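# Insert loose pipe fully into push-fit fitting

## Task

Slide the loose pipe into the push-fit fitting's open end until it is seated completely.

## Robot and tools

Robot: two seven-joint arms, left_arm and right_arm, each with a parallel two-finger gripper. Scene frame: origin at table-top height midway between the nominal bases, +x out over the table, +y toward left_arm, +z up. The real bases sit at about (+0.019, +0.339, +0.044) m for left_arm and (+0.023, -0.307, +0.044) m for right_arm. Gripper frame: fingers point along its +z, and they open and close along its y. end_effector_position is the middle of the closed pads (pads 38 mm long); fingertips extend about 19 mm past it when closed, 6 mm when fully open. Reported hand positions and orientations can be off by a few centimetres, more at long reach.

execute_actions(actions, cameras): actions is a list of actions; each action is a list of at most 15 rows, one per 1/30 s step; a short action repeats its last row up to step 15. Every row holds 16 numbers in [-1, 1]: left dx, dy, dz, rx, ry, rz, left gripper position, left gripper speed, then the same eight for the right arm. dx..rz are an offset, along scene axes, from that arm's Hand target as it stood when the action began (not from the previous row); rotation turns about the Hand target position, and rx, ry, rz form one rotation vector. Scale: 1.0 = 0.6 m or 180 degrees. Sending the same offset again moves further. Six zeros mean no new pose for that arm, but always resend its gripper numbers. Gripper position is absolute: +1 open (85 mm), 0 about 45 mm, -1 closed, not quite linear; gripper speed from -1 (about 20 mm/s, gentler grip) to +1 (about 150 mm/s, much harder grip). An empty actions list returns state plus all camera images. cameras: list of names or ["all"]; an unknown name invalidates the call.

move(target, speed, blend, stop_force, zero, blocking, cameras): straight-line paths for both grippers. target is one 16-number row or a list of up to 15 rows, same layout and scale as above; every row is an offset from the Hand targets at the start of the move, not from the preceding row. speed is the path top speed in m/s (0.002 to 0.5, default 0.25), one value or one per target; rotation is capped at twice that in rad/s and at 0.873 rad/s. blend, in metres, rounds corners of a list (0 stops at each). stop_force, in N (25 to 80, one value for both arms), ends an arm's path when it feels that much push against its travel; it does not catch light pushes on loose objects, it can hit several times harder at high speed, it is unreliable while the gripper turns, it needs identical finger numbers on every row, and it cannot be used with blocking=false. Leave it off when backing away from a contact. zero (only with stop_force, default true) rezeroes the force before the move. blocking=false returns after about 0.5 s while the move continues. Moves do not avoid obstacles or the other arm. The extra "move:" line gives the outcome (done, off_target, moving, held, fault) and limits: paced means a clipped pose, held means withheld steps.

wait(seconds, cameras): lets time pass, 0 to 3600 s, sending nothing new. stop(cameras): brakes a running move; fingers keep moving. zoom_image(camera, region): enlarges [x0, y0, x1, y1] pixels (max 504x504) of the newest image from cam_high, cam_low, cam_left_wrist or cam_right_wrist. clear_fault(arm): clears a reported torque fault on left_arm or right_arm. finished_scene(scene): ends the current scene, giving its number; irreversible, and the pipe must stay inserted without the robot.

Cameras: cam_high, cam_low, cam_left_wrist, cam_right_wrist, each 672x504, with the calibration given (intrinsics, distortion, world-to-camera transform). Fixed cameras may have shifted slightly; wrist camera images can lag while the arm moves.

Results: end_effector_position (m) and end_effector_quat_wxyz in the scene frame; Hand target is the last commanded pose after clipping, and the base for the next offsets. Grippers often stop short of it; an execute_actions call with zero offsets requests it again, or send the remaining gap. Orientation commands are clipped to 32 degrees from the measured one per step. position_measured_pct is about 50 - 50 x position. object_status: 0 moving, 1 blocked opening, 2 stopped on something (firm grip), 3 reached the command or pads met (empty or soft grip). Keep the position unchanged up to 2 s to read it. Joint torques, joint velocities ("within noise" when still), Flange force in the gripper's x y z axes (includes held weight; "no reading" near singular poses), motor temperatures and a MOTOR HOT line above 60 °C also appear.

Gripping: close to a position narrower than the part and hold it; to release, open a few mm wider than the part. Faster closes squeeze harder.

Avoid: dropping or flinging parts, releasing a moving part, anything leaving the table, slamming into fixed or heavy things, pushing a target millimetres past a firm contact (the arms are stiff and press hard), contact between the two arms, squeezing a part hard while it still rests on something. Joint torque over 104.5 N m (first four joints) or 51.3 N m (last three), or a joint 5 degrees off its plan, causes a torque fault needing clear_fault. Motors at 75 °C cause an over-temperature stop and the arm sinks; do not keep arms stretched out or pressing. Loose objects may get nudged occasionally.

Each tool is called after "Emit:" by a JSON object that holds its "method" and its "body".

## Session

Emit:
{"method": "execute_actions", "body": {"actions": []}}

Emit:
{"method": "zoom_image", "body": {"camera": "cam_high", "region": [100, 60, 500, 460]}}

Scene clock: 0.00 s.
left_arm: end_effector_position=(+0.8351, +0.1334, +0.2844) position_measured_pct=0.0 object_status=3 motor_current_ma=0 end_effector_quat_wxyz=(+0.119, +0.883, +0.018, +0.454) | right_arm: end_effector_position=(+0.2275, -0.0893, +0.3724) position_measured_pct=0.0 object_status=3 motor_current_ma=0 end_effector_quat_wxyz=(-0.233, +0.436, +0.868, -0.040)
Joint positions: left_arm=[-0.007 0.86 0.404 1.27 -1.346 0.207 -0.185] | right_arm=[-0.775 0.203 0.369 1.681 -0.396 1.63 0.224]
Joint velocities: within noise
Joint torques (N m): no reading
Motor temperatures (°C): left_arm=[36 32 28 30 40 43 37] | right_arm=[28 33 28 31 37 33 37]
Flange force (N): no reading
Hand target: left_arm +0.8351, +0.1334, +0.2844; +0.119, +0.883, +0.018, +0.454 | right_arm +0.2275, -0.0893, +0.3724; -0.233, +0.436, +0.868, -0.040
Tool commands: left_gripper/position=+1.0 left_gripper/speed=+1.0 right_gripper/position=+1.0 right_gripper/speed=+1.0
camera_calibration:
cam_left_wrist: T_world_to_cam=[[-0.04705, -0.9716, 0.2319, 0.10547], [-0.61795, -0.15408, -0.77097, 0.80341], [0.78481, -0.17958, -0.59315, -0.30906]] pos_world=[0.74398, 0.17076, 0.41162]
cam_right_wrist: T_world_to_cam=[[0.73194, 0.63266, -0.253, -0.01403], [0.53814, -0.7645, -0.35488, -0.00467], [-0.41793, 0.1236, -0.90003, 0.59284]] pos_world=[0.26055, -0.06797, 0.52837]

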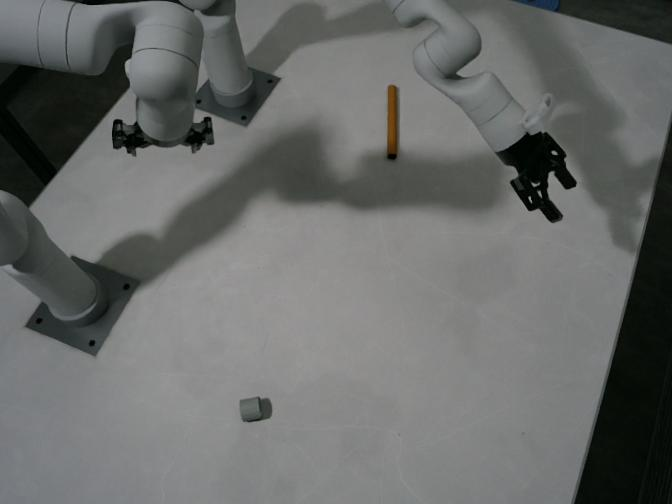

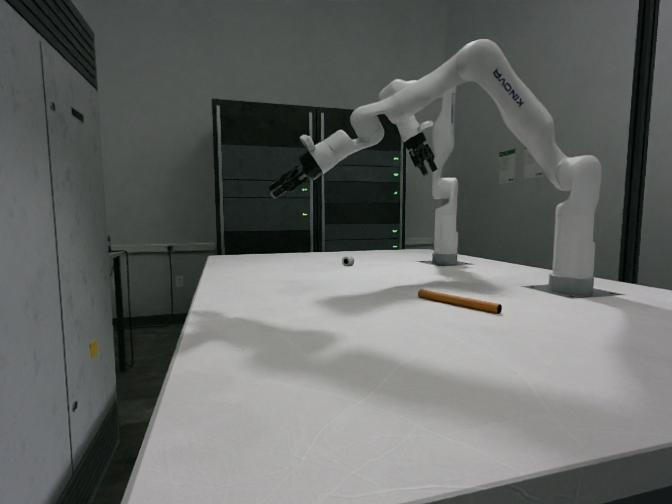

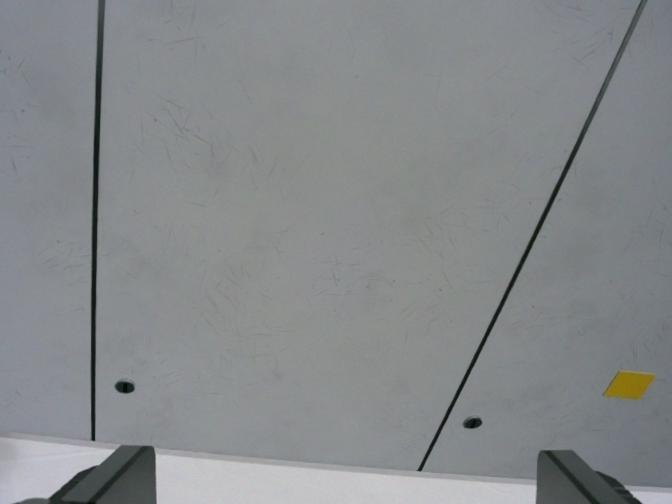

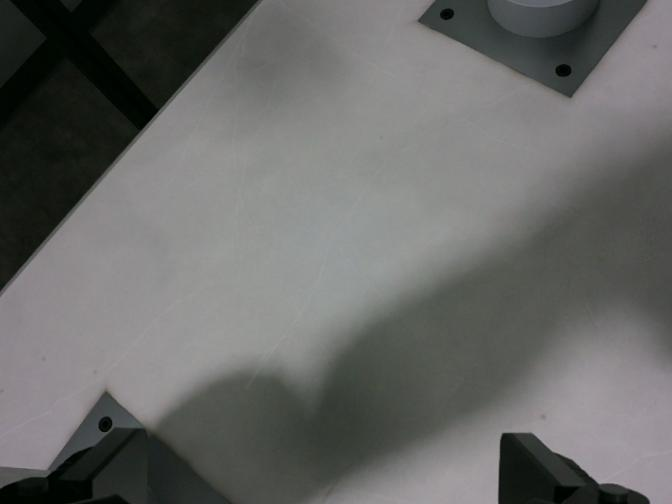

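Scaled by 1.260 from the camera's image (finer frame: 960x720).

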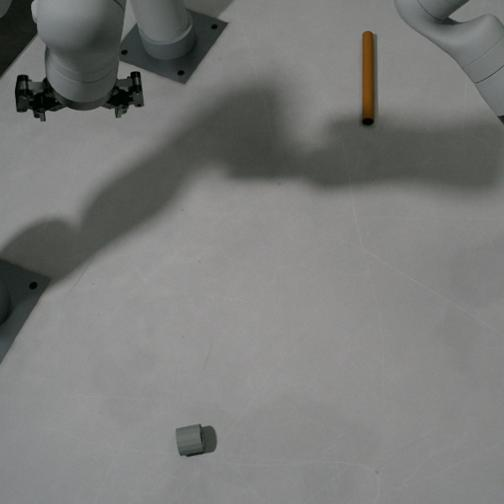

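Emit:
{"method": "zoom_image", "body": {"camera": "cam_high", "region": [220, 380, 290, 440]}}

Emit:
{"method": "zoom_image", "body": {"camera": "cam_low", "region": [325, 245, 370, 275]}}

Emit:
{"method": "zoom_image", "body": {"camera": "cam_high", "region": [350, 75, 440, 165]}}

Scaled by 7.200 from the camera's image (finer frame: 960x720).

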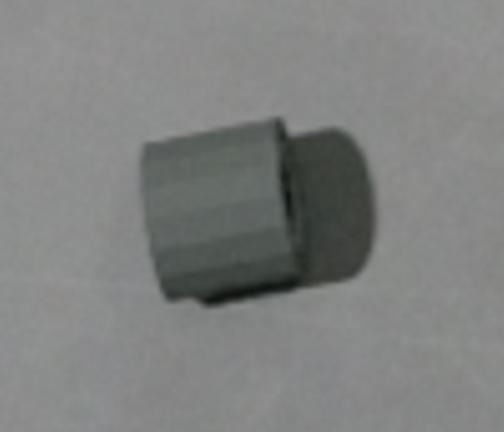

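Scaled by 11.200 from the camera's image (finer frame: 960x720).

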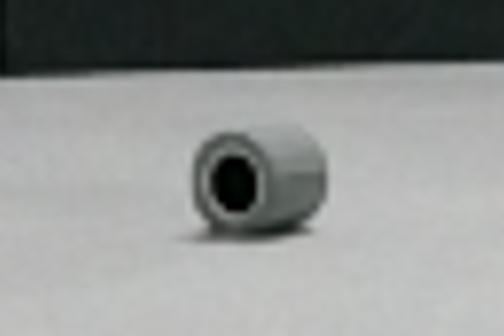

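Scaled by 5.600 from the camera's image (finer frame: 960x720).

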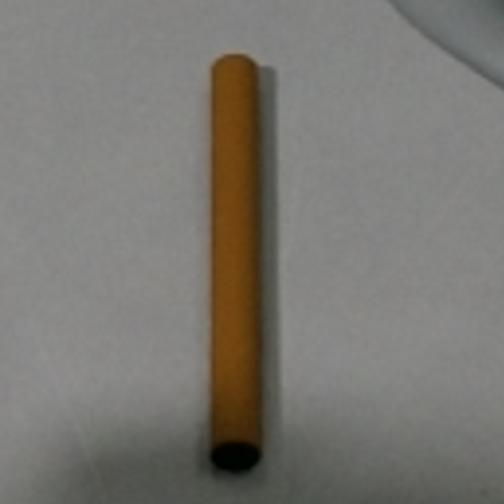

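Emit:
{"method": "move", "body": {"target": [-0.6775,0.494,-0.141,0.2465,0.219,-0.3547,1,1,0.3825,-0.390,-0.287,0.0725,-0.1504,0.465,1,1], "cameras": ["cam_left_wrist","cam_right_wrist"]}}

Scene clock: 6.00 s.
left_arm: end_effector_position=(+0.4287, +0.4298, +0.1998) position_measured_pct=0.0 object_status=3 motor_current_ma=0 end_effector_quat_wxyz=(+0.000, +0.832, -0.555, +0.000) | right_arm: end_effector_position=(+0.4570, -0.3233, +0.2002) position_measured_pct=0.0 object_status=3 motor_current_ma=0 end_effector_quat_wxyz=(+0.000, -0.277, +0.961, +0.000)
Joint positions: left_arm=[-1.049 0.803 1.302 1.853 -0.847 1.185 -2.188] | right_arm=[-0.12 0.467 0.236 1.786 -0.134 0.904 2.241]
Joint torques (N m): left_arm=[-0.48 -15.01 6.24 -6.45 0.22 -0.38 -0.39] | right_arm=[-2.15 -16.91 0.32 -7.36 -0.1 -0.08 0.1]
Flange force (N): left_arm=[1.5 0.7 3.5] | right_arm=[0.9 -4.9 2.0]
Hand target: left_arm +0.4286, +0.4298, +0.1998; +0.000, +0.832, -0.555, +0.000 | right_arm +0.4570, -0.3233, +0.2002; +0.000, -0.277, +0.961, +0.000
Off the commanded pose: left_arm 0.000 m, 0 deg | right_arm 0.000 m, 0 deg.
move: done
cam_left_wrist: T_world_to_cam=[[-0.91472, -0.40357, -0.02047, 0.57208], [-0.40407, 0.91397, 0.03711, -0.17949], [0.00374, 0.04222, -0.9991, 0.33357]] pos_world=[0.44952, 0.38084, 0.35164]
cam_right_wrist: T_world_to_cam=[[-0.55126, 0.83424, 0.01224, 0.52087], [0.83422, 0.55089, 0.02442, -0.15405], [0.01363, 0.02368, -0.99963, 0.35309]] pos_world=[0.41084, -0.35803, 0.35034]

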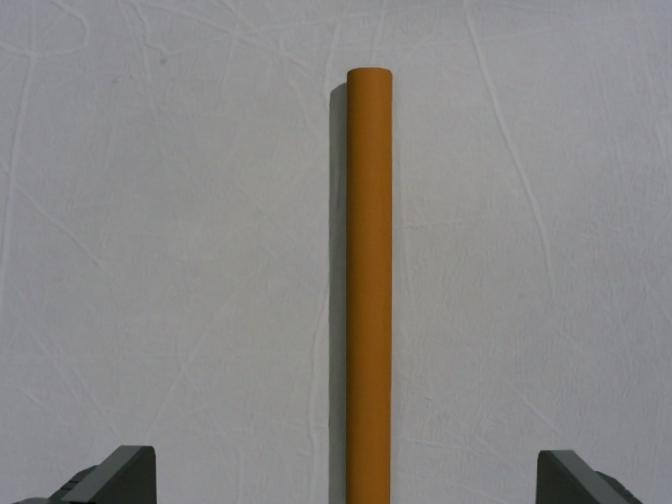

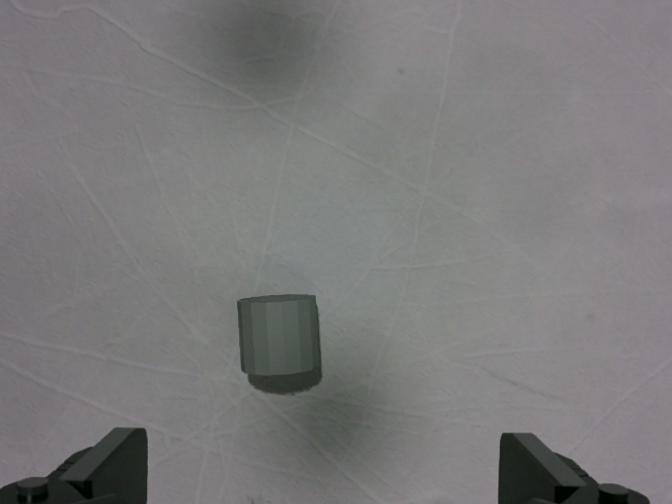

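Emit:
{"method": "move", "body": {"target": [0.0037,-0.038,-0.208,-0.1538,-0.064,0,1,1,0.0132,-0.0395,-0.2087,0,0,0.0194,1,1], "cameras": ["cam_left_wrist","cam_right_wrist"]}}

Scene clock: 9.33 s.
left_arm: end_effector_position=(+0.4309, +0.4070, +0.0750) position_measured_pct=0.0 object_status=3 motor_current_ma=0 end_effector_quat_wxyz=(+0.143, +0.803, -0.536, +0.215) | right_arm: end_effector_position=(+0.4649, -0.3470, +0.0749) position_measured_pct=0.0 object_status=3 motor_current_ma=0 end_effector_quat_wxyz=(+0.000, -0.306, +0.952, +0.000)
Joint positions: left_arm=[-1.321 1.249 1.246 2.014 -0.993 0.737 -2.377] | right_arm=[-0.008 0.709 0.16 1.869 -0.191 0.578 2.402]
Joint torques (N m): left_arm=[-0.48 -15.86 8.47 -2.25 0.89 -1.4 -0.5] | right_arm=[-2.2 -18.98 0.38 -5.22 -0.17 -0.06 0.21]
Flange force (N): left_arm=[0.7 2.1 2.7] | right_arm=[2.5 -4.1 2.4]
Hand target: left_arm +0.4309, +0.4070, +0.0750; +0.143, +0.803, -0.536, +0.215 | right_arm +0.4649, -0.3470, +0.0749; +0.000, -0.306, +0.952, +0.000
Off the commanded pose: left_arm 0.000 m, 0 deg | right_arm 0.000 m, 0 deg.
move: done
cam_left_wrist: T_world_to_cam=[[-0.91186, -0.41044, -0.00713, 0.56295], [-0.35988, 0.80764, -0.46713, -0.09109], [0.19749, -0.42339, -0.88416, 0.30721]] pos_world=[0.41988, 0.4347, 0.23309]
cam_right_wrist: T_world_to_cam=[[-0.60109, 0.79908, 0.01231, 0.55756], [0.79909, 0.60072, 0.02437, -0.11087], [0.01207, 0.02449, -0.99963, 0.22939]] pos_world=[0.42097, -0.38455, 0.22514]

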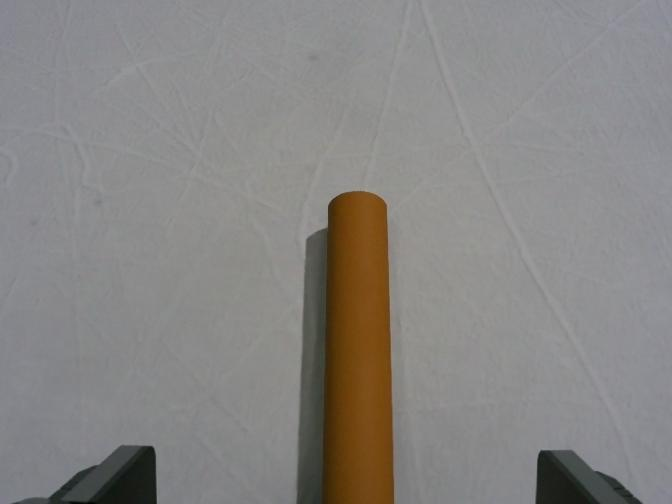

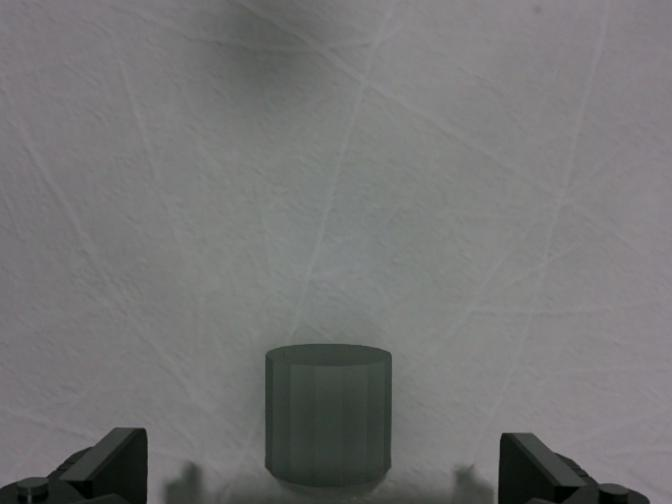

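Emit:
{"method": "move", "body": {"target": [-0.006,-0.0027,-0.085,0,0,0,1,1,0,0,-0.083,0,0,0,1,1], "speed": 0.06, "stop_force": 25}}

Emit:
{"method": "move", "body": {"target": [0,0,0,0,0,0,-1,-0.2,0,0,0,0,0,0,-1,-0.2]}}

Scene clock: 11.67 s.
left_arm: end_effector_position=(+0.4273, +0.4054, +0.0240) position_measured_pct=0.0 object_status=3 motor_current_ma=0 end_effector_quat_wxyz=(+0.144, +0.803, -0.536, +0.215) | right_arm: end_effector_position=(+0.4649, -0.3470, +0.0251) position_measured_pct=0.0 object_status=3 motor_current_ma=0 end_effector_quat_wxyz=(+0.000, -0.306, +0.952, +0.000)
Joint positions: left_arm=[-1.291 1.319 1.13 2.022 -1.108 0.643 -2.352] | right_arm=[0.014 0.815 0.128 1.881 -0.212 0.458 2.42]
Joint torques (N m): left_arm=[-0.45 -16.28 8.4 -1.04 0.84 -1.45 -0.46] | right_arm=[-2.25 -19.73 0.37 -4.34 -0.17 -0.06 0.17]
Flange force (N): left_arm=[0.8 2.3 2.6] | right_arm=[3.1 -3.9 2.6]
Hand target: left_arm +0.4273, +0.4054, +0.0240; +0.144, +0.803, -0.536, +0.215 | right_arm +0.4649, -0.3470, +0.0251; +0.000, -0.306, +0.952, +0.000
Off the commanded pose: left_arm 0.000 m, 0 deg | right_arm 0.000 m, 0 deg.
move: done

Scene clock: 12.93 s.
left_arm: end_effector_position=(+0.4273, +0.4054, +0.0240) position_measured_pct=77.1 object_status=2 motor_current_ma=50 end_effector_quat_wxyz=(+0.143, +0.803, -0.536, +0.215) | right_arm: end_effector_position=(+0.4649, -0.3470, +0.0251) position_measured_pct=57.1 object_status=2 motor_current_ma=50 end_effector_quat_wxyz=(+0.000, -0.306, +0.952, +0.000)
Joint positions: left_arm=[-1.291 1.319 1.13 2.022 -1.108 0.643 -2.352] | right_arm=[0.014 0.815 0.128 1.881 -0.212 0.458 2.42]
Joint torques (N m): left_arm=[0.42 -13.92 5.3 -1.68 0.06 -1.03 -0.47] | right_arm=[-2.19 -13.55 -0.08 -4.28 -0.18 -1.28 0.19]
Flange force (N): left_arm=[4.5 4.0 -9.2] | right_arm=[5.7 -1.4 -14.2]
Hand target: left_arm +0.4273, +0.4054, +0.0240; +0.144, +0.803, -0.536, +0.215 | right_arm +0.4649, -0.3470, +0.0251; +0.000, -0.306, +0.952, +0.000
Off the commanded pose: left_arm 0.000 m, 0 deg | right_arm 0.000 m, 0 deg.
move: done

Emit:
{"method": "move", "body": {"target": [[0,0,0.15,0,0,0,-1,-0.2,0,0,0.15,0,0,0,-1,-0.2],[-0.0933,-0.4838,0.306,0,0,0,-1,-0.2,-0.0582,0.5283,0.2915,0,0,0.428,-1,-0.2]], "speed": [0.1,0.25], "blend": [0.03,0], "cameras": ["all"]}}

Emit:
{"method": "zoom_image", "body": {"camera": "cam_left_wrist", "region": [226, 0, 446, 220]}}

Scene clock: 18.03 s.
left_arm: end_effector_position=(+0.3713, +0.1151, +0.2076) position_measured_pct=77.1 object_status=2 motor_current_ma=50 end_effector_quat_wxyz=(+0.144, +0.803, -0.536, +0.215) | right_arm: end_effector_position=(+0.4300, -0.0301, +0.2000) position_measured_pct=57.1 object_status=2 motor_current_ma=50 end_effector_quat_wxyz=(+0.000, +0.832, -0.554, +0.000)
Joint positions: left_arm=[-0.718 0.647 1.325 2.257 -0.823 0.381 -1.596] | right_arm=[-0.477 0.577 -0.164 1.57 0.105 1.003 2.8]
Joint torques (N m): left_arm=[-0.57 -10.13 5.42 -6.95 0.19 -2.1 -0.54] | right_arm=[-2.4 -20.03 -1.35 -7.97 -0.09 -0.03 0.1]
Flange force (N): left_arm=[-0.9 1.0 4.8] | right_arm=[4.3 -1.9 2.1]
Hand target: left_arm +0.3713, +0.1151, +0.2076; +0.144, +0.803, -0.536, +0.215 | right_arm +0.4300, -0.0300, +0.2000; +0.000, +0.832, -0.554, +0.000
Off the commanded pose: left_arm 0.000 m, 0 deg | right_arm 0.000 m, 0 deg.
move: done
cam_left_wrist: T_world_to_cam=[[-0.9119, -0.41035, -0.00714, 0.38975], [-0.35978, 0.80764, -0.4672, 0.18514], [0.19748, -0.42347, -0.88412, 0.31264]] pos_world=[0.36028, 0.1428, 0.36569]
cam_right_wrist: T_world_to_cam=[[-0.91356, -0.40652, 0.01232, 0.37985], [-0.40615, 0.91348, 0.02451, 0.25109], [-0.02122, 0.01739, -0.99962, 0.36122]] pos_world=[0.45666, -0.08122, 0.35024]

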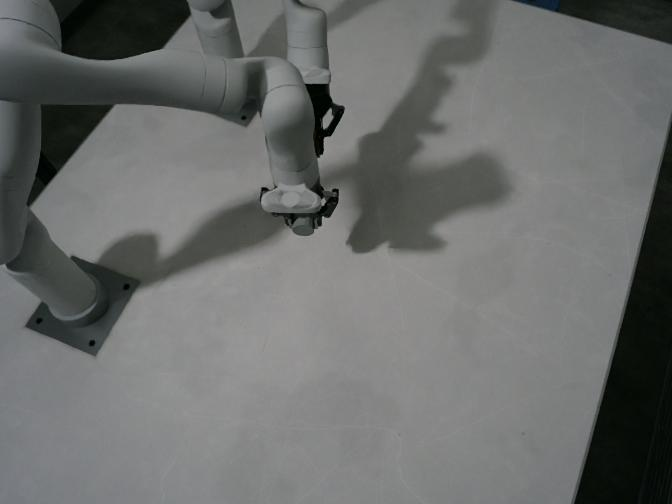

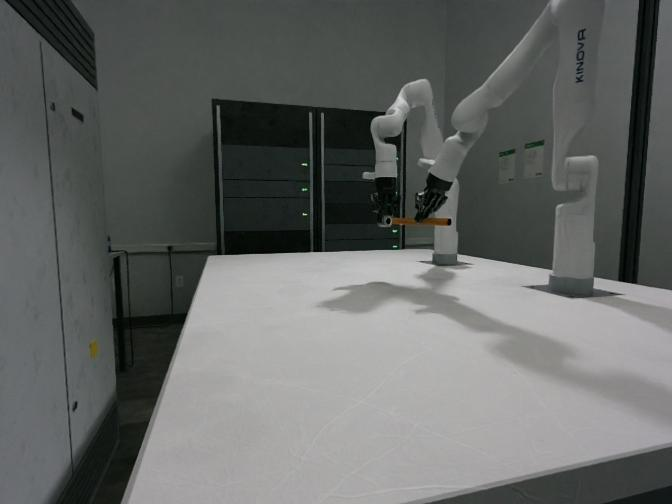

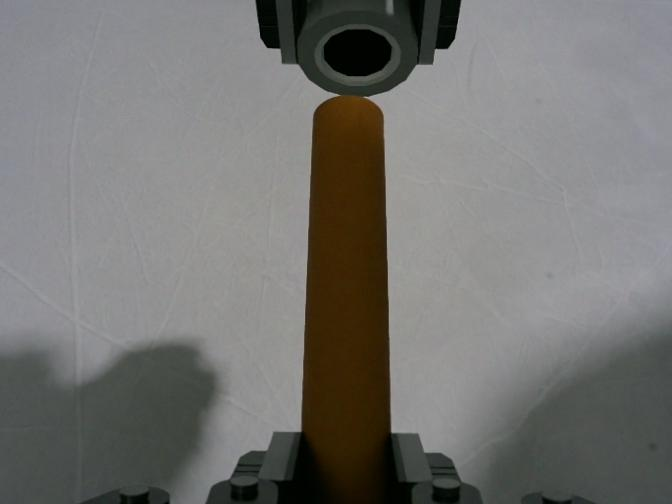

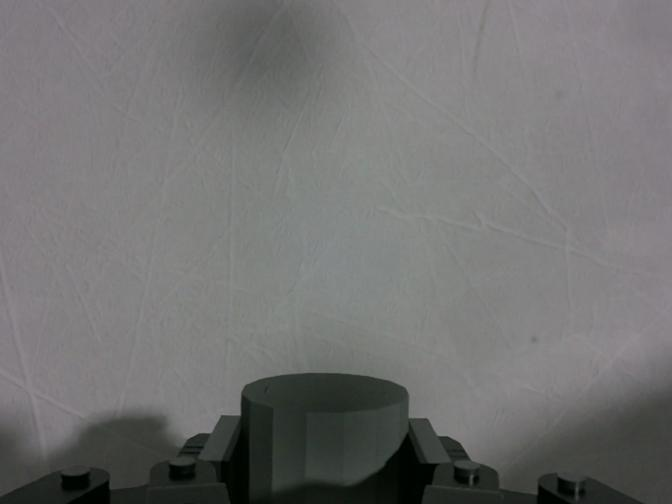

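Scaled by 2.291.

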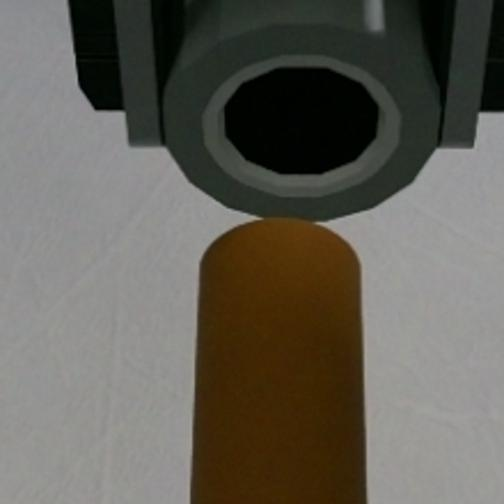

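Emit:
{"method": "move", "body": {"target": [0.0102,-0.0373,0,0,0,0,-1,-0.2,0,0,0,0,0,0,-1,-0.2], "speed": 0.06, "cameras": ["cam_left_wrist","cam_low"]}}

Emit:
{"method": "zoom_image", "body": {"camera": "cam_left_wrist", "region": [276, 20, 426, 170]}}

Emit:
{"method": "zoom_image", "body": {"camera": "cam_low", "region": [370, 190, 460, 250]}}

Scene clock: 20.53 s.
left_arm: end_effector_position=(+0.3774, +0.0928, +0.2076) position_measured_pct=77.1 object_status=2 motor_current_ma=50 end_effector_quat_wxyz=(+0.144, +0.803, -0.536, +0.215) | right_arm: end_effector_position=(+0.4300, -0.0300, +0.2000) position_measured_pct=57.1 object_status=2 motor_current_ma=50 end_effector_quat_wxyz=(+0.000, +0.832, -0.554, +0.000)
Joint positions: left_arm=[-0.62 0.638 1.272 2.22 -0.829 0.372 -1.553] | right_arm=[-0.477 0.577 -0.164 1.57 0.105 1.003 2.8]
Joint torques (N m): left_arm=[-0.43 -11 5.31 -7.07 0.11 -2.09 -0.46] | right_arm=[-2.23 -19.99 -1.31 -7.97 -0.15 -0.12 0.19]
Flange force (N): left_arm=[-1.1 0.1 3.1] | right_arm=[3.7 -1.9 1.9]
Hand target: left_arm +0.3774, +0.0927, +0.2076; +0.144, +0.803, -0.536, +0.215 | right_arm +0.4300, -0.0300, +0.2000; +0.000, +0.832, -0.554, +0.000
Off the commanded pose: left_arm 0.000 m, 0 deg | right_arm 0.000 m, 0 deg.
move: done
cam_left_wrist: T_world_to_cam=[[-0.91187, -0.41042, -0.0071, 0.38614], [-0.35986, 0.80761, -0.4672, 0.20538], [0.19748, -0.42347, -0.88412, 0.30199]] pos_world=[0.36638, 0.1205, 0.36569]
Images, in order (width x height): cam_low 672x504, cam_left_wrist 672x504.

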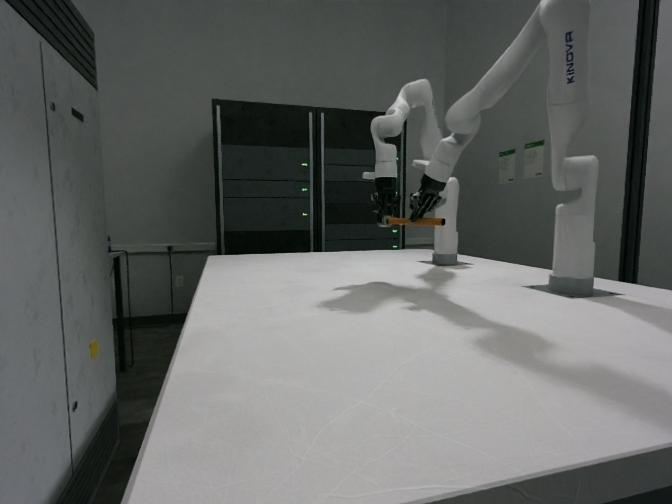

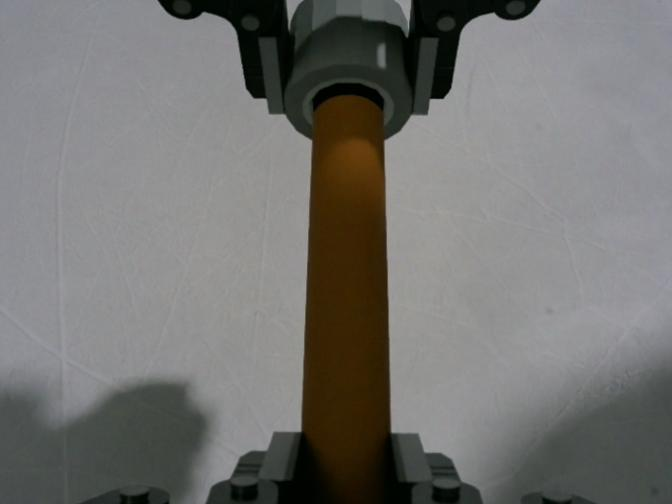

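Scaled by 3.360.

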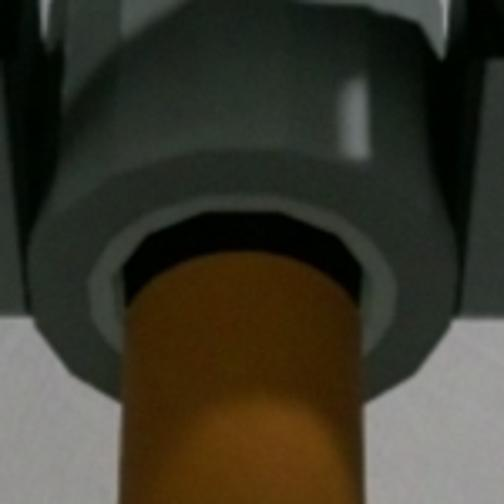

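Scaled by 5.600 from the camera's image (finer frame: 960x720).

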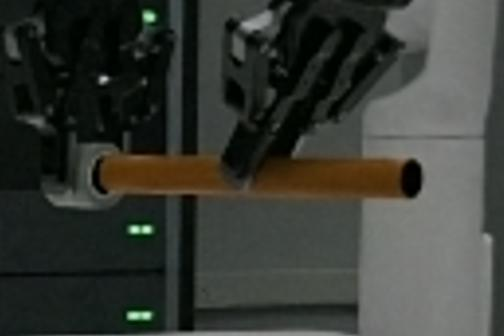

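Emit:
{"method": "move", "body": {"target": [0.0051,-0.0123,-0.001,0,0,0,-1,-0.2,0,0,0,0,0,0,-1,-0.2], "speed": 0.012, "stop_force": 25, "cameras": ["cam_left_wrist"]}}

Emit:
{"method": "zoom_image", "body": {"camera": "cam_left_wrist", "region": [276, 20, 426, 170]}}

Scene clock: 26.80 s.
left_arm: end_effector_position=(+0.3805, +0.0853, +0.2070) position_measured_pct=77.1 object_status=2 motor_current_ma=50 end_effector_quat_wxyz=(+0.144, +0.803, -0.536, +0.215) | right_arm: end_effector_position=(+0.4300, -0.0300, +0.2000) position_measured_pct=57.1 object_status=2 motor_current_ma=50 end_effector_quat_wxyz=(+0.000, +0.832, -0.554, +0.000)
Joint positions: left_arm=[-0.586 0.639 1.251 2.205 -0.832 0.371 -1.541] | right_arm=[-0.477 0.577 -0.164 1.57 0.105 1.003 2.8]
Joint torques (N m): left_arm=[-0.48 -11.33 5.59 -7.14 0.13 -2.14 -0.41] | right_arm=[-2.15 -19.83 -1.21 -7.94 -0.12 -0.09 0.21]
Flange force (N): left_arm=[-1.2 0.2 4.6] | right_arm=[3.6 -1.6 1.7]
Hand target: left_arm +0.3805, +0.0853, +0.2070; +0.144, +0.803, -0.536, +0.215 | right_arm +0.4300, -0.0300, +0.2000; +0.000, +0.832, -0.554, +0.000
Off the commanded pose: left_arm 0.000 m, 0 deg | right_arm 0.000 m, 0 deg.
move: done
cam_left_wrist: T_world_to_cam=[[-0.91187, -0.41042, -0.0071, 0.38589], [-0.35986, 0.80761, -0.4672, 0.21227], [0.19748, -0.42347, -0.88412, 0.29767]] pos_world=[0.36948, 0.113, 0.36509]

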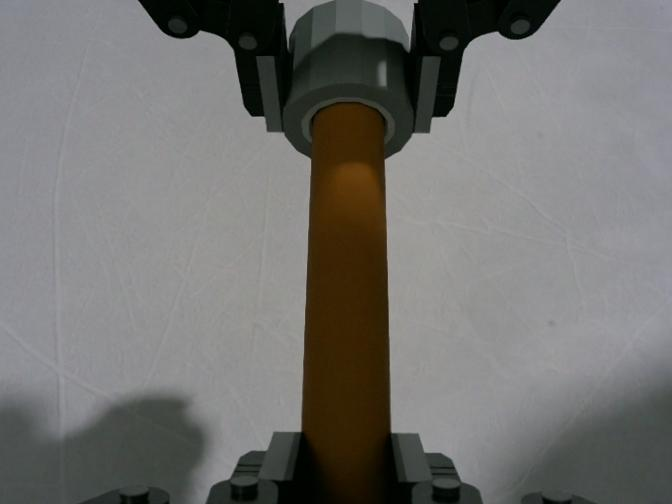

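Scaled by 3.360.

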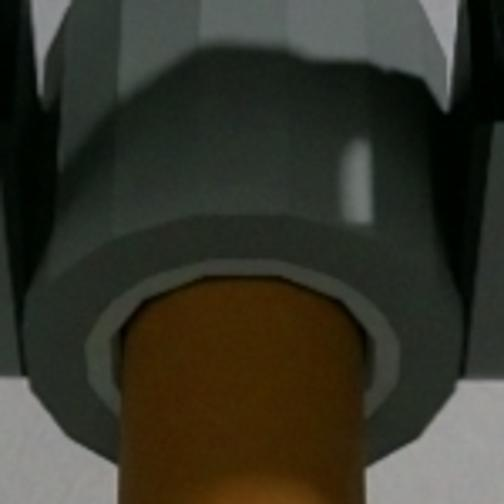

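Emit:
{"method": "move", "body": {"target": [0.0218,-0.0524,0,0,0,0,-1,-0.2,0,0,0,0,0,0,-1,-0.2], "speed": 0.015, "stop_force": 65, "cameras": ["cam_left_wrist","cam_right_wrist","cam_low"]}}

Emit:
{"method": "zoom_image", "body": {"camera": "cam_low", "region": [370, 190, 460, 250]}}

Scene clock: 30.53 s.
left_arm: end_effector_position=(+0.3936, +0.0539, +0.2070) position_measured_pct=77.1 object_status=2 motor_current_ma=50 end_effector_quat_wxyz=(+0.143, +0.803, -0.536, +0.215) | right_arm: end_effector_position=(+0.4300, -0.0301, +0.2000) position_measured_pct=57.1 object_status=2 motor_current_ma=50 end_effector_quat_wxyz=(+0.000, +0.832, -0.554, +0.000)
Joint positions: left_arm=[-0.456 0.649 1.183 2.132 -0.84 0.383 -1.495] | right_arm=[-0.477 0.577 -0.164 1.57 0.105 1.003 2.8]
Joint torques (N m): left_arm=[12.25 -11.74 19.21 -25.43 -0.32 -17.17 -0.31] | right_arm=[-27.1 -22.2 -26.18 -14 -13.94 -5.65 0.15]
Flange force (N): left_arm=[-45.9 -0.7 -27.7] | right_arm=[55.0 -3.9 3.7]
Hand target: left_arm +0.3936, +0.0539, +0.2070; +0.143, +0.803, -0.536, +0.215 | right_arm +0.4300, -0.0300, +0.2000; +0.000, +0.832, -0.554, +0.000
Off the commanded pose: left_arm 0.000 m, 0 deg | right_arm 0.000 m, 0 deg.
move: done
cam_left_wrist: T_world_to_cam=[[-0.91189, -0.41037, -0.00718, 0.38498], [-0.35979, 0.80768, -0.46713, 0.24229], [0.19749, -0.42339, -0.88416, 0.28179]] pos_world=[0.38258, 0.0816, 0.36509]
cam_right_wrist: T_world_to_cam=[[-0.91356, -0.40652, 0.01237, 0.37984], [-0.40615, 0.91348, 0.02442, 0.25112], [-0.02122, 0.01729, -0.99962, 0.36121]] pos_world=[0.45666, -0.08122, 0.35024]
Images, in order (width x height): cam_low 672x504, cam_left_wrist 672x504, cam_right_wrist 672x504.

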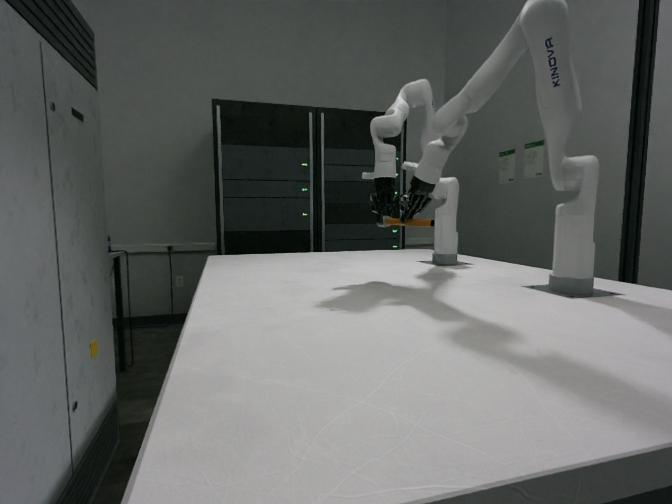

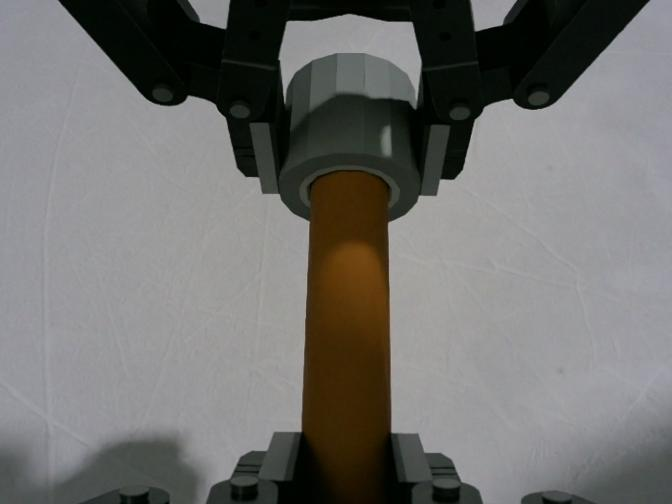

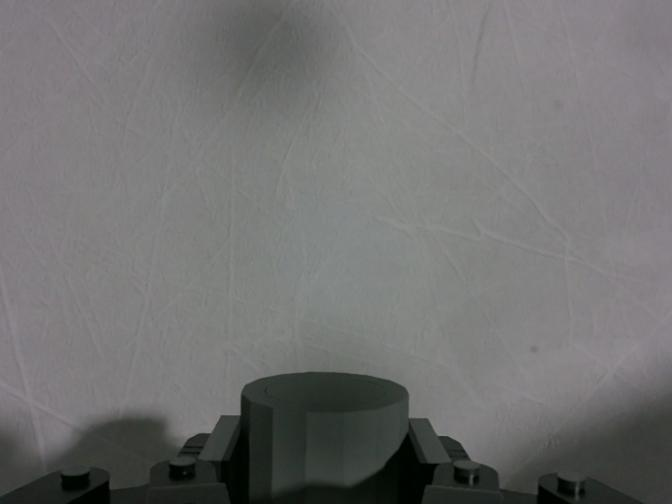

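Scaled by 5.600 from the camera's image (finer frame: 960x720).

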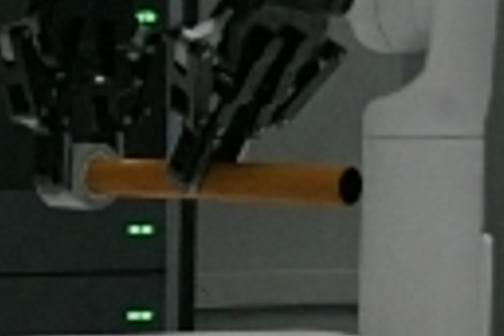

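Emit:
{"method": "move", "body": {"target": [0.0051,-0.0123,0,0,0,0,-1,-0.2,0,0,0,0,0,0,-1,-0.2], "speed": 0.015, "stop_force": 45, "cameras": ["cam_left_wrist","cam_right_wrist","cam_low"]}}

Emit:
{"method": "zoom_image", "body": {"camera": "cam_low", "region": [370, 190, 460, 250]}}

Scene clock: 32.47 s.
left_arm: end_effector_position=(+0.3966, +0.0465, +0.2070) position_measured_pct=77.1 object_status=2 motor_current_ma=50 end_effector_quat_wxyz=(+0.143, +0.803, -0.536, +0.215) | right_arm: end_effector_position=(+0.4300, -0.0300, +0.2000) position_measured_pct=57.1 object_status=2 motor_current_ma=50 end_effector_quat_wxyz=(+0.000, +0.832, -0.554, +0.000)
Joint positions: left_arm=[-0.427 0.653 1.168 2.114 -0.842 0.387 -1.486] | right_arm=[-0.477 0.577 -0.164 1.57 0.105 1.003 2.8]
Joint torques (N m): left_arm=[11.29 -11.95 18.23 -24.52 -0.43 -16.3 -0.37] | right_arm=[-25.76 -22.57 -24.97 -13.81 -13.29 -5.28 0.2]
Flange force (N): left_arm=[-42.7 0.3 -26.4] | right_arm=[52.1 -4.1 4.7]
Hand target: left_arm +0.3966, +0.0465, +0.2070; +0.143, +0.803, -0.536, +0.215 | right_arm +0.4300, -0.0300, +0.2000; +0.000, +0.832, -0.554, +0.000
Off the commanded pose: left_arm 0.000 m, 0 deg | right_arm 0.000 m, 0 deg.
move: done
cam_left_wrist: T_world_to_cam=[[-0.9119, -0.41035, -0.00714, 0.38467], [-0.35978, 0.80764, -0.4672, 0.24937], [0.19748, -0.42347, -0.88412, 0.27806]] pos_world=[0.38558, 0.0742, 0.36509]
cam_right_wrist: T_world_to_cam=[[-0.91352, -0.4066, 0.01236, 0.37982], [-0.40624, 0.91344, 0.02442, 0.25115], [-0.02122, 0.01729, -0.99962, 0.36121]] pos_world=[0.45666, -0.08122, 0.35024]
Images, in order (width x height): cam_low 672x504, cam_left_wrist 672x504, cam_right_wrist 672x504.

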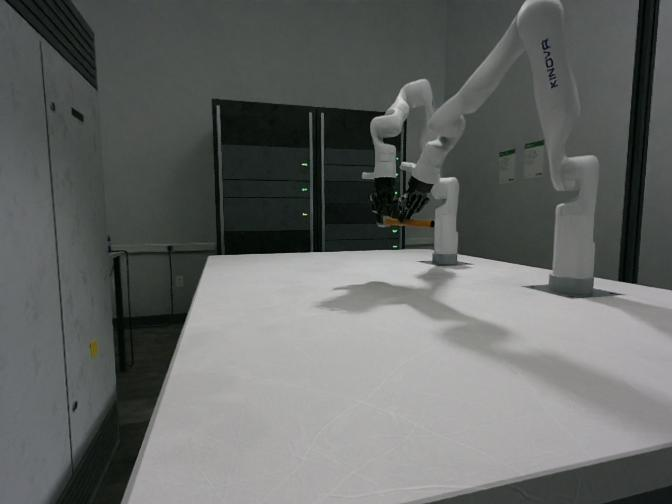

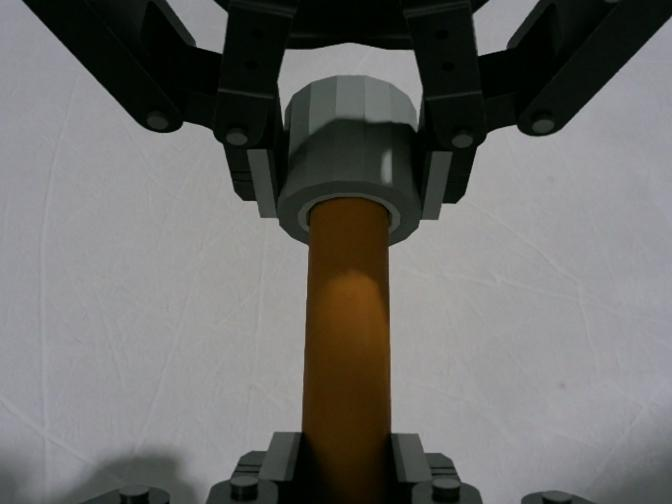

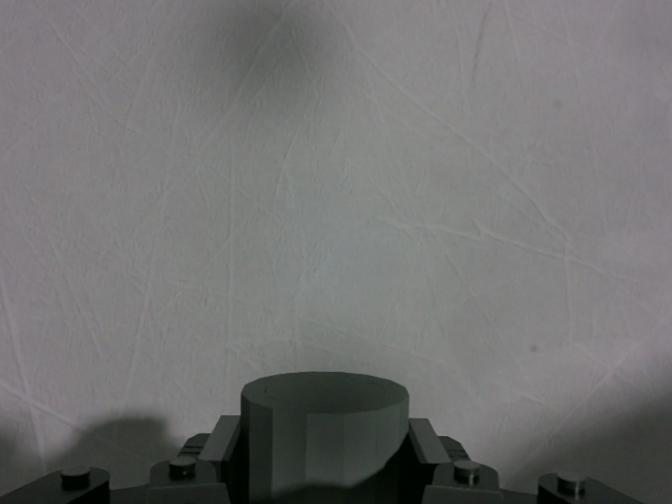

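Scaled by 5.600 from the camera's image (finer frame: 960x720).

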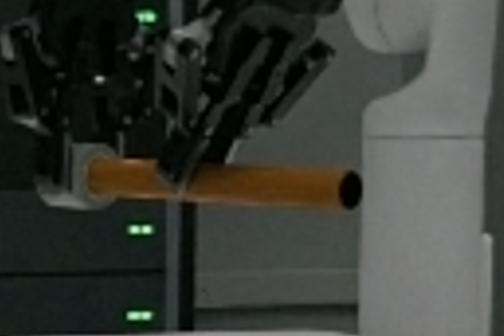

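Emit:
{"method": "move", "body": {"target": [[0,0,0,0,0,0,-0.2,-1,0,0,0,0,0,0,-1,-0.2],[-0.0102,0.0246,0,0,0,0,-0.2,-1,0,0,0,0,0,0,-1,-0.2],[-0.0102,0.0246,0,0,0,0,-1,1,0,0,0,0,0,0,-1,-0.2]], "speed": 0.1, "cameras": ["cam_left_wrist","cam_low"]}}

Emit:
{"method": "zoom_image", "body": {"camera": "cam_low", "region": [370, 190, 460, 250]}}

Emit:
{"method": "move", "body": {"target": [0.0096,-0.0231,0,0,0,0,-1,1,0,0,0,0,0,0,-1,-0.2], "speed": 0.012, "stop_force": 75, "cameras": ["cam_left_wrist","cam_right_wrist","cam_low"]}}

Emit:
{"method": "zoom_image", "body": {"camera": "cam_low", "region": [370, 190, 460, 250]}}

Scene clock: 35.90 s.
left_arm: end_effector_position=(+0.3905, +0.0613, +0.2070) position_measured_pct=78.4 object_status=2 motor_current_ma=50 end_effector_quat_wxyz=(+0.144, +0.803, -0.536, +0.215) | right_arm: end_effector_position=(+0.4300, -0.0301, +0.2000) position_measured_pct=57.1 object_status=2 motor_current_ma=50 end_effector_quat_wxyz=(+0.000, +0.832, -0.554, +0.000)
Joint positions: left_arm=[-0.485 0.646 1.197 2.15 -0.837 0.378 -1.506] | right_arm=[-0.477 0.577 -0.164 1.57 0.105 1.003 2.8]
Joint torques (N m): left_arm=[-0.21 -11.75 5.33 -6.62 0.16 -1.88 -0.5] | right_arm=[-2.45 -21.16 -1.71 -8.73 -0.38 -0.28 0.26]
Flange force (N): left_arm=[-0.4 0.1 2.2] | right_arm=[4.1 -1.8 4.1]
Hand target: left_arm +0.3905, +0.0613, +0.2070; +0.143, +0.803, -0.536, +0.215 | right_arm +0.4300, -0.0300, +0.2000; +0.000, +0.832, -0.554, +0.000
Off the commanded pose: left_arm 0.000 m, 0 deg | right_arm 0.000 m, 0 deg.
move: done
cam_left_wrist: T_world_to_cam=[[-0.9119, -0.41035, -0.00714, 0.38518], [-0.35978, 0.80764, -0.4672, 0.23522], [0.19748, -0.42347, -0.88412, 0.28553]] pos_world=[0.37948, 0.089, 0.36509]
Images, in order (width x height): cam_low 672x504, cam_left_wrist 672x504.

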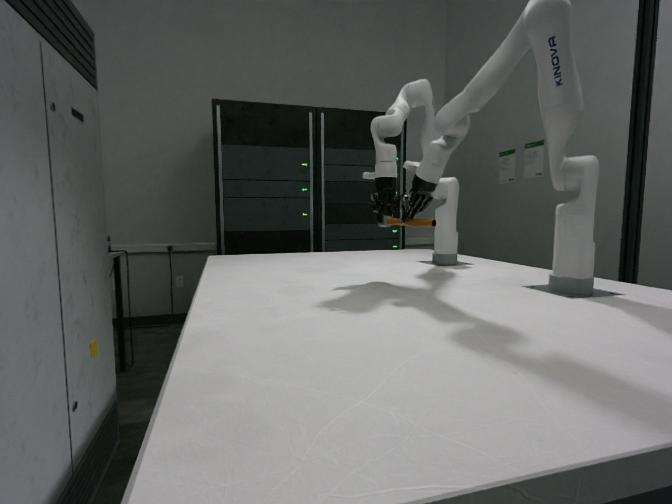

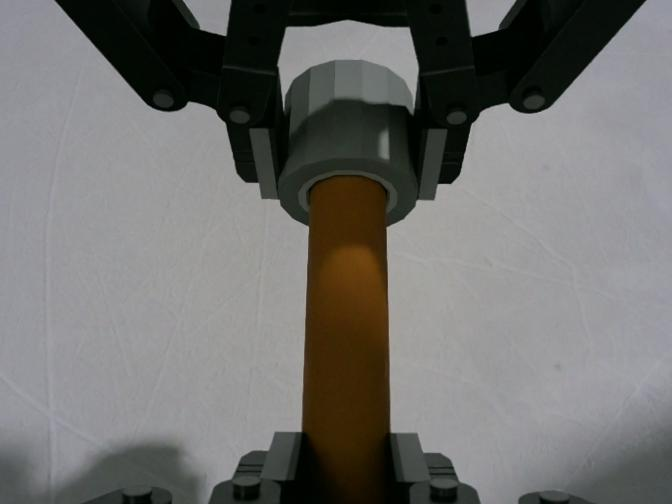

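Scaled by 5.600 from the camera's image (finer frame: 960x720).

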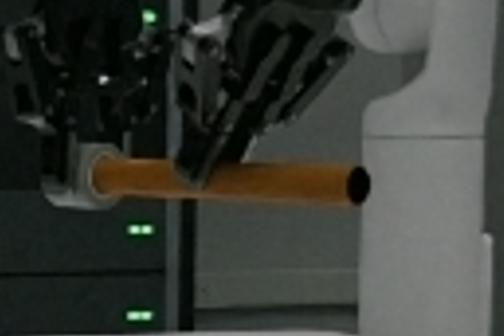

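Scene clock: 37.87 s.
left_arm: end_effector_position=(+0.3962, +0.0474, +0.2070) position_measured_pct=78.4 object_status=2 motor_current_ma=50 end_effector_quat_wxyz=(+0.143, +0.803, -0.536, +0.215) | right_arm: end_effector_position=(+0.4299, -0.0300, +0.2000) position_measured_pct=57.1 object_status=2 motor_current_ma=50 end_effector_quat_wxyz=(+0.000, +0.832, -0.554, +0.000)
Joint positions: left_arm=[-0.43 0.653 1.169 2.116 -0.841 0.386 -1.488] | right_arm=[-0.477 0.577 -0.164 1.57 0.105 1.003 2.8]
Joint torques (N m): left_arm=[13.81 -12.23 21.6 -28.56 -0.48 -19.68 -0.36] | right_arm=[-30.44 -21.78 -29.54 -14.52 -15.81 -6.46 0.23]
Flange force (N): left_arm=[-52.2 -0.2 -30.0] | right_arm=[61.8 -3.9 2.5]
Hand target: left_arm +0.3963, +0.0474, +0.2070; +0.143, +0.803, -0.536, +0.215 | right_arm +0.4300, -0.0300, +0.2000; +0.000, +0.832, -0.554, +0.000
Off the commanded pose: left_arm 0.000 m, 0 deg | right_arm 0.000 m, 0 deg.
move: done
cam_left_wrist: T_world_to_cam=[[-0.9119, -0.41035, -0.00714, 0.38476], [-0.35978, 0.80764, -0.4672, 0.24853], [0.19748, -0.42347, -0.88412, 0.2785]] pos_world=[0.38528, 0.0751, 0.36509]
cam_right_wrist: T_world_to_cam=[[-0.91352, -0.4066, 0.01232, 0.37983], [-0.40624, 0.91344, 0.02451, 0.25112], [-0.02122, 0.01739, -0.99962, 0.36122]] pos_world=[0.45666, -0.08122, 0.35024]
Images, in order (width x height): cam_low 672x504, cam_left_wrist 672x504, cam_right_wrist 672x504.

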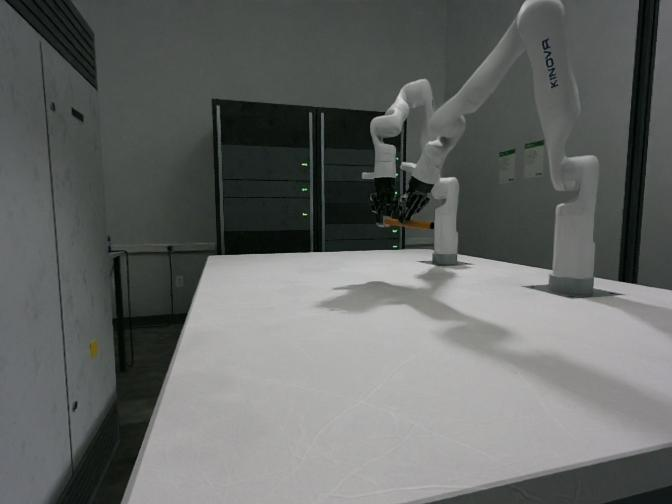

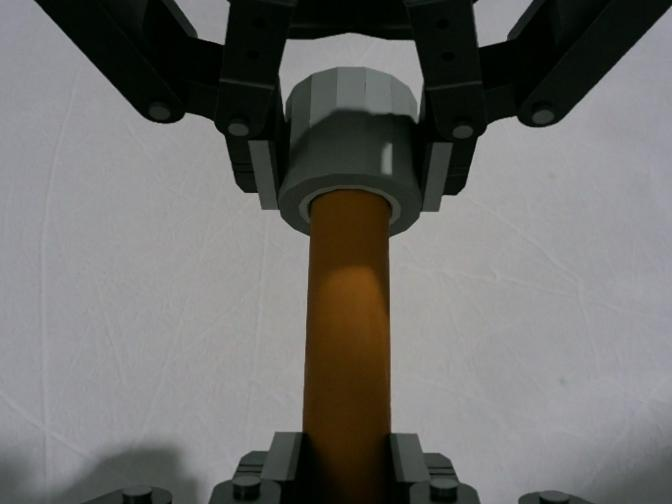

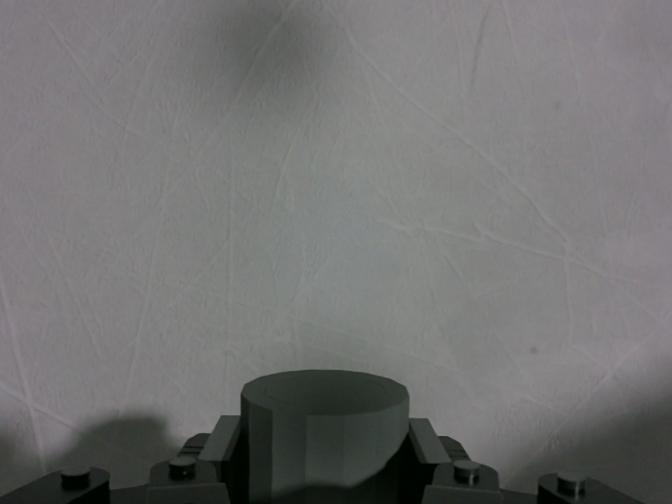

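Scaled by 5.600 from the camera's image (finer frame: 960x720).

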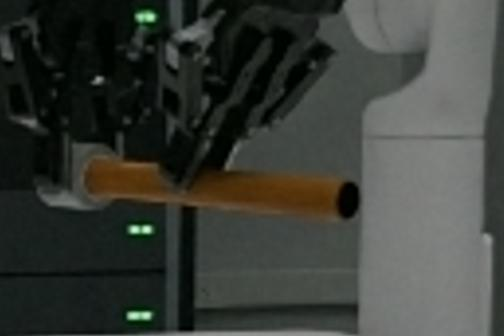

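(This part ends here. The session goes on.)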